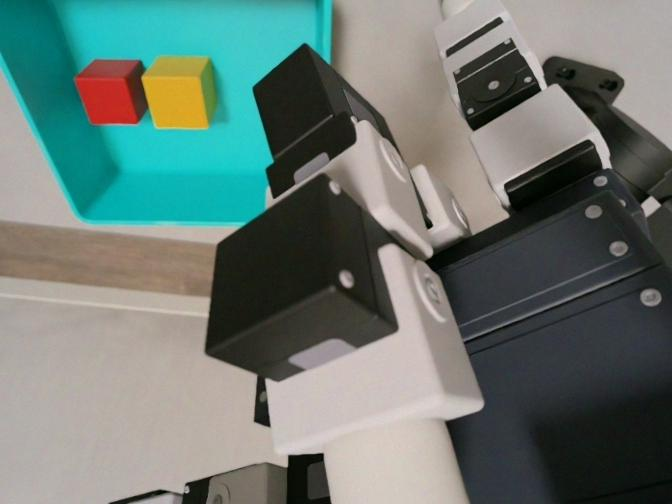

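Request:
execute_actions --actions '[[[-0.08,-0.08,-0.03,0,0,-0.08,0.754,0.1,0.576,0.696,-0.822,0,-0.445,0.55,0.754,-0.1,0.576,0.696,0.714,0.678,0.226,0.168,0.4,-0.8, 0,0,0,0,0,0,0.754,0,0.576,0.696,0.754,0,0.576,0.696,0.754,0,0.576,0.696,0.714,0.678,0.226,0.168,0.4,-0.6]],[[-0.0723,-0.0683,-0.03,0.0032,-0.004,-0.0717,0.754,0.1,0.576,0.696,-0.822,0,-0.445,0.55,0.754,-0.1,0.576,0.696,0.714,0.678,0.226,0.168,0.4,-0.8, 0,0,0,0,0,0,0.754,0,0.576,0.696,0.754,0,0.576,0.696,0.754,0,0.576,0.696,0.714,0.678,0.226,0.168,0.4,-0.6]],[[0,0,-0.06,0,0,0,0.754,0.1,0.576,0.696,-0.822,0,-0.445,0.55,0.754,-0.1,0.576,0.696,0.714,0.678,0.226,0.168,0.4,-0.8, 0,0,0,0,0,0,0.754,0,0.576,0.696,0.754,0,0.576,0.696,0.754,0,0.576,0.696,0.714,0.678,0.226,0.168,0.4,-0.6]]]' --cameras '["cam_high","cam_left_wrist"]'

Request:
zoom_image --camera "cam_left_wrist" --region '[260, 0, 500, 160]'

Scene clock: 88.10 s.
left_arm: end_effector_position=(+0.2255, +0.1499, +0.2161) hand_goal=(+0.754, +0.100, +0.576, +0.696, -0.822, +0.000, -0.444, +0.550, +0.754, -0.100, +0.576, +0.696, +0.714, +0.678, +0.226, +0.168) hand_measured=(+0.752, +0.100, +0.576, +0.696, -0.810, +0.002, -0.442, +0.554, +0.752, -0.098, +0.576, +0.696, +0.714, +0.678, +0.222, +0.168) hand_current_ma=(-5, -4, +1, +0, +64, +6, +11, +14, -7, +7, +0, +0, -1, -4, -25, -2) hand_state=(goal, goal, goal, goal, goal, goal, goal, goal, goal, goal, goal, goal, goal, goal, goal, goal) hand_current_limit=0.40 hand_speed=-0.80 end_effector_quat_wxyz=(-0.003, +0.986, +0.169, -0.001) | right_arm: end_effector_position=(+0.5791, -0.4255, +0.1786) hand_goal=(+0.754, +0.000, +0.576, +0.696, +0.754, +0.000, +0.576, +0.696, +0.754, +0.000, +0.576, +0.696, +0.714, +0.678, +0.226, +0.168) hand_measured=(+0.752, +0.000, +0.576, +0.696, +0.752, +0.000, +0.576, +0.696, +0.752, +0.000, +0.576, +0.696, +0.714, +0.678, +0.226, +0.168) hand_current_ma=(-1, +0, +1, +0, -1, +0, +1, +0, -1, +0, +1, +0, +0, -1, -1, +0) hand_state=(goal, goal, goal, goal, goal, goal, goal, goal, goal, goal, goal, goal, goal, goal, goal, goal) hand_current_limit=0.40 hand_speed=-0.60 end_effector_quat_wxyz=(-0.310, +0.812, +0.414, +0.271)
Joint positions: left_arm=[-0.644 0.837 0.855 -1.594 -0.003 0.559] | right_arm=[-0.351 1.691 1.447 -1.477 -0.838 0.178]
Joint torques (N m): left_arm=[-2.02 -2.9 6.71 1.03 -0.1 -0.12] | right_arm=[0.21 -17.49 12.56 0.02 -0.89 0.01]
Heat: left arm: hottest elbow 35 °C; right arm: hottest elbow 32 °C.
Hand target: left_arm +0.2260, +0.1456, +0.2204; +0.010, +0.986, +0.169, +0.009 | right_arm +0.5898, -0.4258, +0.1997; -0.295, +0.805, +0.426, +0.287
Off the commanded pose: left_arm 0.006 m, 2 deg | right_arm 0.024 m, 3 deg.
Step readings (end_effector_position of left_arm | right_arm):
0: (+0.3239, +0.2387, +0.2907) | (+0.5791, -0.4255, +0.1786)
1: (+0.3239, +0.2386, +0.2907) | (+0.5791, -0.4255, +0.1786)
2: (+0.3222, +0.2372, +0.2890) | (+0.5791, -0.4255, +0.1786)
4: (+0.3115, +0.2261, +0.2820) | (+0.5791, -0.4255, +0.1786)
8: (+0.2856, +0.1990, +0.2716) | (+0.5791, -0.4255, +0.1786)
15: (+0.2755, +0.1863, +0.2722) | (+0.5791, -0.4255, +0.1786)
16: (+0.2754, +0.1866, +0.2725) | (+0.5791, -0.4255, +0.1786)
17: (+0.2747, +0.1866, +0.2710) | (+0.5791, -0.4255, +0.1786)
19: (+0.2637, +0.1793, +0.2646) | (+0.5791, -0.4255, +0.1786)
23: (+0.2348, +0.1560, +0.2535) | (+0.5791, -0.4255, +0.1786)
30: (+0.2256, +0.1474, +0.2524) | (+0.5791, -0.4255, +0.1786)
31: (+0.2254, +0.1476, +0.2517) | (+0.5791, -0.4255, +0.1786)
32: (+0.2261, +0.1474, +0.2506) | (+0.5791, -0.4255, +0.1786)
34: (+0.2266, +0.1480, +0.2408) | (+0.5791, -0.4255, +0.1786)
38: (+0.2230, +0.1519, +0.2186) | (+0.5791, -0.4255, +0.1786)
45: (+0.2252, +0.1502, +0.2160) | (+0.5791, -0.4255, +0.1786)
camera_calibration:
cam_left_wrist: T_world_to_cam=[[-0.947098, 0.317295, 0.0482664, 0.119346], [0.248763, 0.630718, 0.735059, -0.356305], [0.202788, 0.708179, -0.676283, 0.118642], [0, 0, 0, 1]] pos_world=[0.177609, 0.10284, 0.33638]
Images, in order (width x height): cam_high 672x504, cam_left_wrist 672x504.

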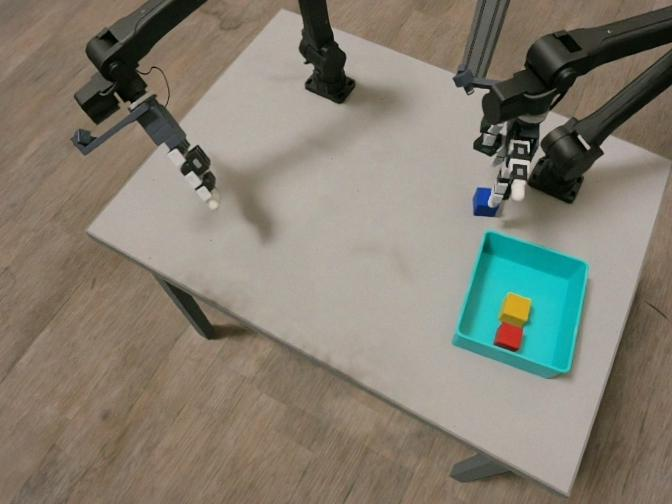

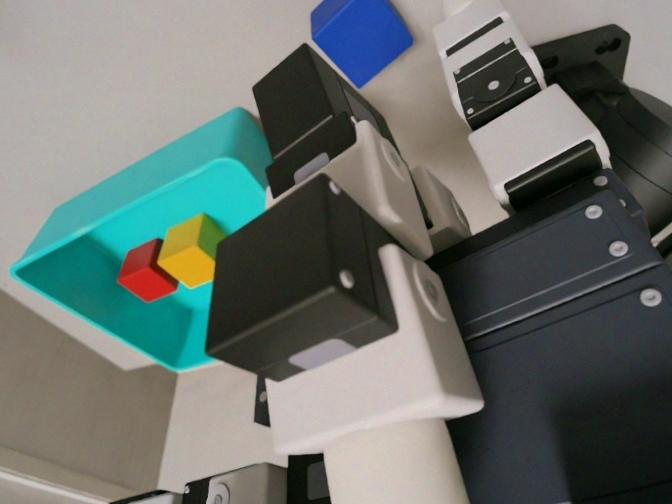

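Scaled by 2.100.

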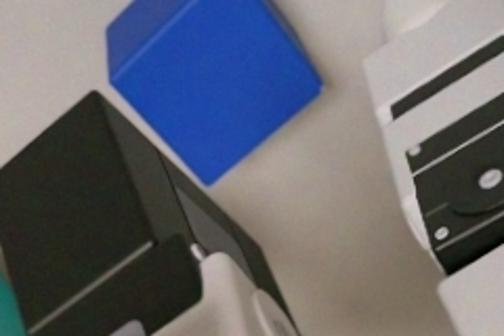

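Request:
execute_actions --actions '[[[0.0187,0.0073,-0.03,0,0,0.025,0.754,0.1,0.576,0.696,-0.822,0,-0.445,0.55,0.754,-0.1,0.576,0.696,0.714,0.678,0.226,0.168,0.4,-0.8, 0,0,0,0,0,0,0.754,0,0.576,0.696,0.754,0,0.576,0.696,0.754,0,0.576,0.696,0.714,0.678,0.226,0.168,0.4,-0.6]],[[0,0,-0.055,0,0,0,0.754,0.1,0.576,0.696,-0.822,0,-0.445,0.55,0.754,-0.1,0.576,0.696,0.714,0.678,0.226,0.168,0.4,-0.8, 0,0,0,0,0,0,0.754,0,0.576,0.696,0.754,0,0.576,0.696,0.754,0,0.576,0.696,0.714,0.678,0.226,0.168,0.4,-0.6]]]' --cameras '["cam_left_wrist"]'

Request:
zoom_image --camera "cam_left_wrist" --region '[260, 0, 500, 160]'

Scene clock: 90.50 s.
left_arm: end_effector_position=(+0.2316, +0.1510, +0.1704) hand_goal=(+0.754, +0.100, +0.576, +0.696, -0.822, +0.000, -0.444, +0.550, +0.754, -0.100, +0.576, +0.696, +0.714, +0.678, +0.226, +0.168) hand_measured=(+0.752, +0.100, +0.576, +0.696, -0.810, +0.002, -0.442, +0.554, +0.752, -0.098, +0.576, +0.696, +0.714, +0.678, +0.222, +0.168) hand_current_ma=(-5, -4, +1, +0, +64, +6, +11, +14, -7, +7, +0, +0, -1, -4, -25, -2) hand_state=(goal, goal, goal, goal, goal, goal, goal, goal, goal, goal, goal, goal, goal, goal, goal, goal) hand_current_limit=0.40 hand_speed=-0.80 end_effector_quat_wxyz=(+0.005, +0.980, +0.197, +0.006) | right_arm: end_effector_position=(+0.5791, -0.4255, +0.1786) hand_goal=(+0.754, +0.000, +0.576, +0.696, +0.754, +0.000, +0.576, +0.696, +0.754, +0.000, +0.576, +0.696, +0.714, +0.678, +0.226, +0.168) hand_measured=(+0.752, +0.000, +0.576, +0.696, +0.752, +0.000, +0.576, +0.696, +0.752, +0.000, +0.576, +0.696, +0.714, +0.678, +0.226, +0.168) hand_current_ma=(-1, +0, +1, +0, -1, +0, +1, +0, -1, +0, +1, +0, +0, -1, -1, +0) hand_state=(goal, goal, goal, goal, goal, goal, goal, goal, goal, goal, goal, goal, goal, goal, goal, goal) hand_current_limit=0.40 hand_speed=-0.60 end_effector_quat_wxyz=(-0.310, +0.812, +0.414, +0.271)
Joint positions: left_arm=[-0.644 0.837 0.731 -1.45 -0.003 0.504] | right_arm=[-0.351 1.691 1.447 -1.477 -0.838 0.178]
Joint torques (N m): left_arm=[-0.32 -0.85 6.71 1.17 -0.11 -0.21] | right_arm=[0.26 -17.44 12.57 0.02 -0.89 0.01]
Heat: left arm: hottest elbow 35 °C; right arm: hottest elbow 33 °C.
Hand target: left_arm +0.2372, +0.1499, +0.1694; +0.010, +0.978, +0.207, +0.009 | right_arm +0.5898, -0.4258, +0.1997; -0.295, +0.805, +0.426, +0.287
Off the commanded pose: left_arm 0.006 m, 1 deg | right_arm 0.024 m, 3 deg.
Step readings (end_effector_position of left_arm | right_arm):
0: (+0.2255, +0.1499, +0.2161) | (+0.5791, -0.4255, +0.1786)
1: (+0.2255, +0.1499, +0.2161) | (+0.5791, -0.4255, +0.1786)
2: (+0.2262, +0.1497, +0.2162) | (+0.5791, -0.4255, +0.1786)
4: (+0.2283, +0.1492, +0.2116) | (+0.5791, -0.4255, +0.1786)
8: (+0.2288, +0.1509, +0.2024) | (+0.5791, -0.4255, +0.1786)
15: (+0.2315, +0.1507, +0.2019) | (+0.5791, -0.4255, +0.1786)
16: (+0.2314, +0.1507, +0.2013) | (+0.5791, -0.4255, +0.1786)
17: (+0.2320, +0.1504, +0.2002) | (+0.5791, -0.4255, +0.1786)
19: (+0.2331, +0.1497, +0.1916) | (+0.5791, -0.4255, +0.1786)
23: (+0.2289, +0.1532, +0.1720) | (+0.5791, -0.4255, +0.1786)
30: (+0.2311, +0.1515, +0.1702) | (+0.5791, -0.4255, +0.1786)
camera_calibration:
cam_left_wrist: T_world_to_cam=[[-0.963797, 0.264987, 0.0296123, 0.141987], [0.201845, 0.652519, 0.730395, -0.316618], [0.174223, 0.70993, -0.682382, 0.0931421], [0, 0, 0, 1]] pos_world=[0.184527, 0.10285, 0.29061]
Images, in order (width x height): cam_left_wrist 672x504.

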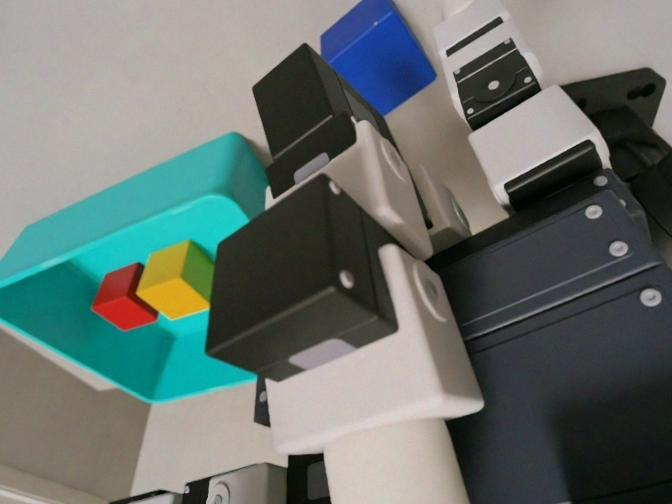

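Scaled by 2.100.

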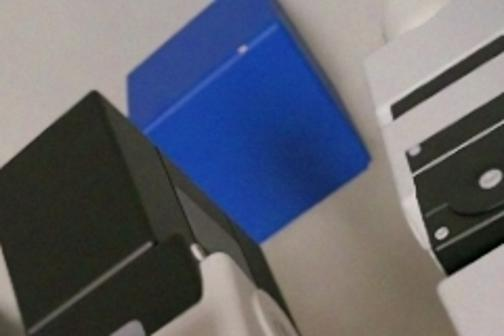

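Request:
execute_actions --actions '[[[0.0005,0.0047,-0.04,0,0,0.007,0.754,0.1,0.576,0.696,-0.822,0,-0.445,0.55,0.754,-0.1,0.576,0.696,0.714,0.678,0.226,0.168,0.4,-0.8, 0,0,0,0,0,0,0.754,0,0.576,0.696,0.754,0,0.576,0.696,0.754,0,0.576,0.696,0.714,0.678,0.226,0.168,0.4,-0.6]],[[0,0,-0.025,0,0,0,0.754,0.04,0.576,0.696,-0.822,0,-0.445,0.55,0.754,-0.04,0.576,0.696,0.714,0.678,0.226,0.168,0.4,-0.8, 0,0,0,0,0,0,0.754,0,0.576,0.696,0.754,0,0.576,0.696,0.754,0,0.576,0.696,0.714,0.678,0.226,0.168,0.4,-0.6]]]' --cameras '["cam_left_wrist"]'

Request:
zoom_image --camera "cam_left_wrist" --region '[260, 0, 500, 160]'

Scene clock: 92.93 s.
left_arm: end_effector_position=(+0.2320, +0.1530, +0.1329) hand_goal=(+0.754, +0.040, +0.576, +0.696, -0.822, +0.000, -0.444, +0.550, +0.754, -0.040, +0.576, +0.696, +0.714, +0.678, +0.226, +0.168) hand_measured=(+0.752, +0.044, +0.576, +0.696, -0.810, +0.002, -0.442, +0.554, +0.752, -0.042, +0.576, +0.696, +0.714, +0.678, +0.222, +0.168) hand_current_ma=(-5, +13, +1, +0, +64, +6, +11, +14, -7, -12, +0, +0, -1, -4, -25, -2) hand_state=(goal, goal, goal, goal, goal, goal, goal, goal, goal, goal, goal, goal, goal, goal, goal, goal) hand_current_limit=0.40 hand_speed=-0.80 end_effector_quat_wxyz=(+0.006, +0.978, +0.206, +0.007) | right_arm: end_effector_position=(+0.5791, -0.4255, +0.1786) hand_goal=(+0.754, +0.000, +0.576, +0.696, +0.754, +0.000, +0.576, +0.696, +0.754, +0.000, +0.576, +0.696, +0.714, +0.678, +0.226, +0.168) hand_measured=(+0.752, +0.000, +0.576, +0.696, +0.752, +0.000, +0.576, +0.696, +0.752, +0.000, +0.576, +0.696, +0.714, +0.678, +0.226, +0.168) hand_current_ma=(-1, +0, +1, +0, -1, +0, +1, +0, -1, +0, +1, +0, +0, -1, -1, +0) hand_state=(goal, goal, goal, goal, goal, goal, goal, goal, goal, goal, goal, goal, goal, goal, goal, goal) hand_current_limit=0.40 hand_speed=-0.60 end_effector_quat_wxyz=(-0.310, +0.812, +0.414, +0.271)
Joint positions: left_arm=[-0.644 0.849 0.636 -1.338 -0.003 0.484] | right_arm=[-0.351 1.691 1.447 -1.477 -0.838 0.178]
Joint torques (N m): left_arm=[-0.32 -0.62 6.53 1.07 -0.12 -0.17] | right_arm=[0.21 -17.44 12.57 0.01 -0.89 0.02]
Heat: left arm: hottest elbow 35 °C; right arm: hottest elbow 33 °C.
Hand target: left_arm +0.2375, +0.1528, +0.1304; +0.010, +0.976, +0.218, +0.009 | right_arm +0.5898, -0.4258, +0.1997; -0.295, +0.805, +0.426, +0.287
Off the commanded pose: left_arm 0.006 m, 1 deg | right_arm 0.024 m, 3 deg.
Step readings (end_effector_position of left_arm | right_arm):
0: (+0.2316, +0.1510, +0.1704) | (+0.5791, -0.4255, +0.1786)
1: (+0.2314, +0.1514, +0.1701) | (+0.5791, -0.4255, +0.1786)
2: (+0.2319, +0.1510, +0.1692) | (+0.5791, -0.4255, +0.1786)
4: (+0.2326, +0.1510, +0.1634) | (+0.5791, -0.4255, +0.1786)
8: (+0.2292, +0.1545, +0.1490) | (+0.5791, -0.4255, +0.1786)
15: (+0.2310, +0.1535, +0.1471) | (+0.5791, -0.4255, +0.1786)
16: (+0.2310, +0.1535, +0.1471) | (+0.5791, -0.4255, +0.1786)
17: (+0.2316, +0.1532, +0.1468) | (+0.5791, -0.4255, +0.1786)
19: (+0.2323, +0.1526, +0.1439) | (+0.5791, -0.4255, +0.1786)
23: (+0.2304, +0.1542, +0.1344) | (+0.5791, -0.4255, +0.1786)
30: (+0.2317, +0.1532, +0.1327) | (+0.5791, -0.4255, +0.1786)
camera_calibration:
cam_left_wrist: T_world_to_cam=[[-0.968992, 0.245774, 0.0254941, 0.147553], [0.186257, 0.658723, 0.728967, -0.287642], [0.162368, 0.711111, -0.684074, 0.0688494], [0, 0, 0, 1]] pos_world=[0.185374, 0.104252, 0.253018]
Images, in order (width x height): cam_left_wrist 672x504.

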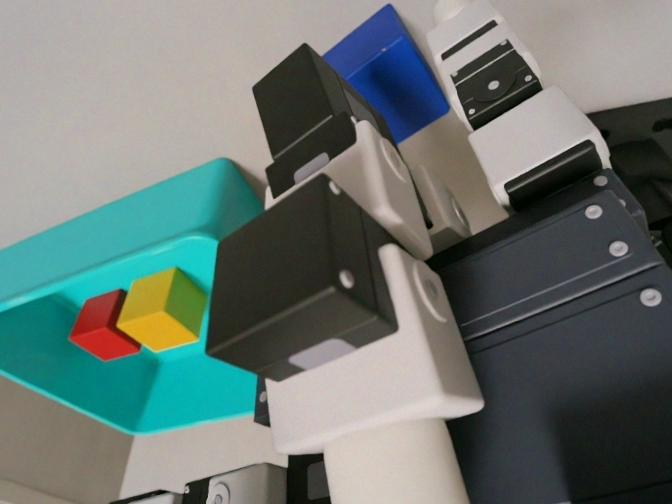

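Scaled by 2.100.

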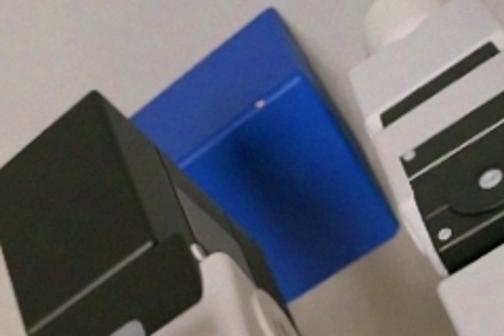

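Request:
execute_actions --actions '[[[0,0,0,0,0,0,0.754,-0.08,0.576,0.696,-0.822,0,-0.445,0.55,0.754,0.08,0.576,0.696,0.714,0.678,0.226,0.168,0.4,-0.8, 0,0,0,0,0,0,0.754,0,0.576,0.696,0.754,0,0.576,0.696,0.754,0,0.576,0.696,0.714,0.678,0.226,0.168,0.4,-0.6]],[[0,0,0,0,0,0,0.754,-0.36,0.576,0.696,-0.822,0,-0.445,0.55,0.754,0.36,0.576,0.696,0.714,0.678,0.226,0.168,0.4,-0.85, 0,0,0,0,0,0,0.754,0,0.576,0.696,0.754,0,0.576,0.696,0.754,0,0.576,0.696,0.714,0.678,0.226,0.168,0.4,-0.6]]]'

Scene clock: 95.10 s.
left_arm: end_effector_position=(+0.2319, +0.1528, +0.1329) hand_goal=(+0.754, -0.360, +0.576, +0.696, -0.822, +0.000, -0.444, +0.550, +0.754, +0.360, +0.576, +0.696, +0.714, +0.678, +0.226, +0.168) hand_measured=(+0.752, -0.064, +0.576, +0.696, -0.810, +0.002, -0.442, +0.554, +0.752, +0.066, +0.576, +0.696, +0.714, +0.678, +0.222, +0.168) hand_current_ma=(-5, +385, +1, +0, +64, +6, +11, +14, -7, -385, +0, +0, -1, -4, -25, -2) hand_state=(goal, blocked, goal, goal, goal, goal, goal, goal, goal, blocked, goal, goal, goal, goal, goal, goal) hand_current_limit=0.40 hand_speed=-0.85 end_effector_quat_wxyz=(+0.007, +0.978, +0.207, +0.007) | right_arm: end_effector_position=(+0.5791, -0.4255, +0.1786) hand_goal=(+0.754, +0.000, +0.576, +0.696, +0.754, +0.000, +0.576, +0.696, +0.754, +0.000, +0.576, +0.696, +0.714, +0.678, +0.226, +0.168) hand_measured=(+0.752, +0.000, +0.576, +0.696, +0.752, +0.000, +0.576, +0.696, +0.752, +0.000, +0.576, +0.696, +0.714, +0.678, +0.226, +0.168) hand_current_ma=(-1, +0, +1, +0, -1, +0, +1, +0, -1, +0, +1, +0, +0, -1, -1, +0) hand_state=(goal, goal, goal, goal, goal, goal, goal, goal, goal, goal, goal, goal, goal, goal, goal, goal) hand_current_limit=0.40 hand_speed=-0.60 end_effector_quat_wxyz=(-0.310, +0.812, +0.414, +0.271)
Joint positions: left_arm=[-0.644 0.849 0.636 -1.338 -0.002 0.482] | right_arm=[-0.351 1.691 1.447 -1.477 -0.838 0.178]
Joint torques (N m): left_arm=[-0.5 -1.08 6.54 1.18 -0.11 -0.22] | right_arm=[0.26 -17.49 12.56 0.01 -0.89 0.02]
Heat: left arm: hottest elbow 35 °C; right arm: hottest elbow 33 °C.
Hand target: left_arm +0.2375, +0.1528, +0.1304; +0.010, +0.976, +0.218, +0.009 | right_arm +0.5898, -0.4258, +0.1997; -0.295, +0.805, +0.426, +0.287
Off the commanded pose: left_arm 0.006 m, 1 deg | right_arm 0.024 m, 3 deg.
Step readings (end_effector_position of left_arm | right_arm):
0: (+0.2320, +0.1530, +0.1329) | (+0.5791, -0.4255, +0.1786)
1: (+0.2320, +0.1530, +0.1329) | (+0.5791, -0.4255, +0.1786)
2: (+0.2320, +0.1530, +0.1329) | (+0.5791, -0.4255, +0.1786)
4: (+0.2320, +0.1530, +0.1329) | (+0.5791, -0.4255, +0.1786)
8: (+0.2319, +0.1528, +0.1329) | (+0.5791, -0.4255, +0.1786)
15: (+0.2319, +0.1528, +0.1329) | (+0.5791, -0.4255, +0.1786)
16: (+0.2319, +0.1528, +0.1329) | (+0.5791, -0.4255, +0.1786)
17: (+0.2319, +0.1528, +0.1329) | (+0.5791, -0.4255, +0.1786)
19: (+0.2319, +0.1528, +0.1329) | (+0.5791, -0.4255, +0.1786)
23: (+0.2319, +0.1528, +0.1329) | (+0.5791, -0.4255, +0.1786)
30: (+0.2319, +0.1528, +0.1329) | (+0.5791, -0.4255, +0.1786)

Request:
execute_actions --actions '[[[0,0,0.05,0,0,0,0.754,-0.36,0.576,0.696,-0.822,0,-0.445,0.55,0.754,0.36,0.576,0.696,0.714,0.678,0.226,0.168,0.4,-0.8, 0,0,0,0,0,0,0.754,0,0.576,0.696,0.754,0,0.576,0.696,0.754,0,0.576,0.696,0.714,0.678,0.226,0.168,0.4,-0.6]],[[0,0,0.085,0,0,0,0.754,-0.36,0.576,0.696,-0.822,0,-0.445,0.55,0.754,0.36,0.576,0.696,0.714,0.678,0.226,0.168,0.4,-0.8, 0,0,0,0,0,0,0.754,0,0.576,0.696,0.754,0,0.576,0.696,0.754,0,0.576,0.696,0.714,0.678,0.226,0.168,0.4,-0.6]],[[0,0,0.07,0,0,0,0.754,-0.36,0.576,0.696,-0.822,0,-0.445,0.55,0.754,0.36,0.576,0.696,0.714,0.678,0.226,0.168,0.4,-0.8, 0,0,0,0,0,0,0.754,0,0.576,0.696,0.754,0,0.576,0.696,0.754,0,0.576,0.696,0.714,0.678,0.226,0.168,0.4,-0.6]],[[0.03,0.04,0.03,0,0,0.05,0.754,-0.36,0.576,0.696,-0.822,0,-0.445,0.55,0.754,0.36,0.576,0.696,0.714,0.678,0.226,0.168,0.4,-0.8, 0,0,0,0,0,0,0.754,0,0.576,0.696,0.754,0,0.576,0.696,0.754,0,0.576,0.696,0.714,0.678,0.226,0.168,0.4,-0.6]]]' --cameras '["cam_high"]'

Scene clock: 98.87 s.
left_arm: end_effector_position=(+0.2444, +0.1783, +0.2387) hand_goal=(+0.754, -0.360, +0.576, +0.696, -0.822, +0.000, -0.444, +0.550, +0.754, +0.360, +0.576, +0.696, +0.714, +0.678, +0.226, +0.168) hand_measured=(+0.752, -0.064, +0.576, +0.696, -0.810, +0.002, -0.442, +0.554, +0.750, +0.066, +0.576, +0.696, +0.714, +0.678, +0.222, +0.168) hand_current_ma=(-13, +385, -2, +0, +64, +6, +11, +14, -16, -385, -2, +0, -1, -4, -25, -2) hand_state=(goal, blocked, goal, goal, goal, goal, goal, goal, goal, blocked, goal, goal, goal, goal, goal, goal) hand_current_limit=0.40 hand_speed=-0.80 end_effector_quat_wxyz=(-0.010, +0.959, +0.282, -0.009) | right_arm: end_effector_position=(+0.5791, -0.4255, +0.1786) hand_goal=(+0.754, +0.000, +0.576, +0.696, +0.754, +0.000, +0.576, +0.696, +0.754, +0.000, +0.576, +0.696, +0.714, +0.678, +0.226, +0.168) hand_measured=(+0.752, +0.000, +0.576, +0.696, +0.752, +0.000, +0.576, +0.696, +0.752, +0.000, +0.576, +0.696, +0.714, +0.678, +0.226, +0.168) hand_current_ma=(-1, +0, +1, +0, -1, +0, +1, +0, -1, +0, +1, +0, +0, -1, -1, +0) hand_state=(goal, goal, goal, goal, goal, goal, goal, goal, goal, goal, goal, goal, goal, goal, goal, goal) hand_current_limit=0.40 hand_speed=-0.60 end_effector_quat_wxyz=(-0.310, +0.812, +0.414, +0.271)
Joint positions: left_arm=[-0.567 0.838 0.919 -1.679 0.001 0.404] | right_arm=[-0.351 1.691 1.447 -1.477 -0.838 0.178]
Joint torques (N m): left_arm=[0.03 -2.61 11.48 0.01 -0.11 -0.2] | right_arm=[0.21 -17.44 12.56 0.02 -0.89 0.02]
Heat: left arm: hottest elbow 35 °C; right arm: hottest elbow 33 °C.
Hand target: left_arm +0.2555, +0.1768, +0.2714; +0.009, +0.956, +0.294, +0.010 | right_arm +0.5898, -0.4258, +0.1997; -0.295, +0.805, +0.426, +0.287
Off the commanded pose: left_arm 0.035 m, 3 deg | right_arm 0.024 m, 3 deg.
joint sent to its limit (left arm) — joint 4 (wrist pitch), lower limit. The joint targets are off in position, not in orientation.
Step readings (end_effector_position of left_arm | right_arm):
0: (+0.2319, +0.1528, +0.1329) | (+0.5791, -0.4255, +0.1786)
1: (+0.2319, +0.1528, +0.1329) | (+0.5791, -0.4255, +0.1786)
2: (+0.2316, +0.1531, +0.1327) | (+0.5791, -0.4255, +0.1786)
4: (+0.2297, +0.1549, +0.1318) | (+0.5791, -0.4255, +0.1786)
8: (+0.2239, +0.1599, +0.1292) | (+0.5791, -0.4255, +0.1786)
15: (+0.2213, +0.1619, +0.1287) | (+0.5791, -0.4255, +0.1786)
16: (+0.2214, +0.1619, +0.1292) | (+0.5791, -0.4255, +0.1786)
17: (+0.2206, +0.1625, +0.1311) | (+0.5791, -0.4255, +0.1786)
19: (+0.2188, +0.1639, +0.1386) | (+0.5791, -0.4255, +0.1786)
23: (+0.2251, +0.1589, +0.1671) | (+0.5791, -0.4255, +0.1786)
30: (+0.2263, +0.1579, +0.1817) | (+0.5791, -0.4255, +0.1786)
31: (+0.2257, +0.1584, +0.1815) | (+0.5791, -0.4255, +0.1786)
32: (+0.2246, +0.1593, +0.1828) | (+0.5791, -0.4255, +0.1786)
34: (+0.2225, +0.1609, +0.1895) | (+0.5791, -0.4255, +0.1786)
38: (+0.2264, +0.1579, +0.2137) | (+0.5791, -0.4255, +0.1786)
45: (+0.2273, +0.1571, +0.2247) | (+0.5791, -0.4255, +0.1786)
46: (+0.2271, +0.1575, +0.2246) | (+0.5791, -0.4255, +0.1786)
47: (+0.2269, +0.1583, +0.2249) | (+0.5791, -0.4255, +0.1786)
49: (+0.2287, +0.1622, +0.2270) | (+0.5791, -0.4255, +0.1786)
53: (+0.2400, +0.1749, +0.2340) | (+0.5791, -0.4255, +0.1786)
60: (+0.2451, +0.1794, +0.2386) | (+0.5791, -0.4255, +0.1786)
Images, in order (width x height): cam_high 672x504.

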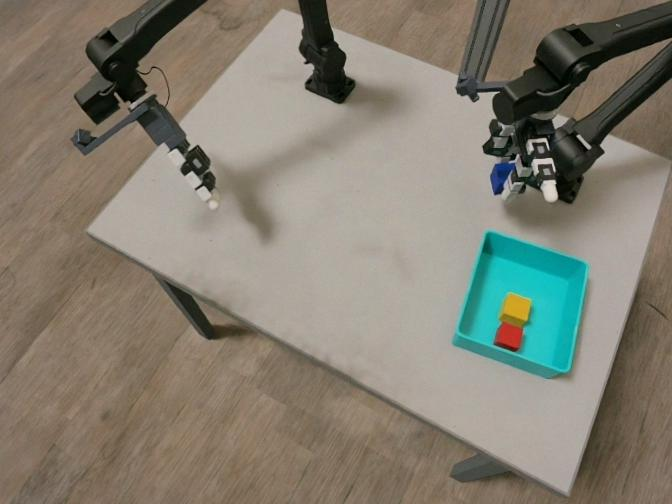

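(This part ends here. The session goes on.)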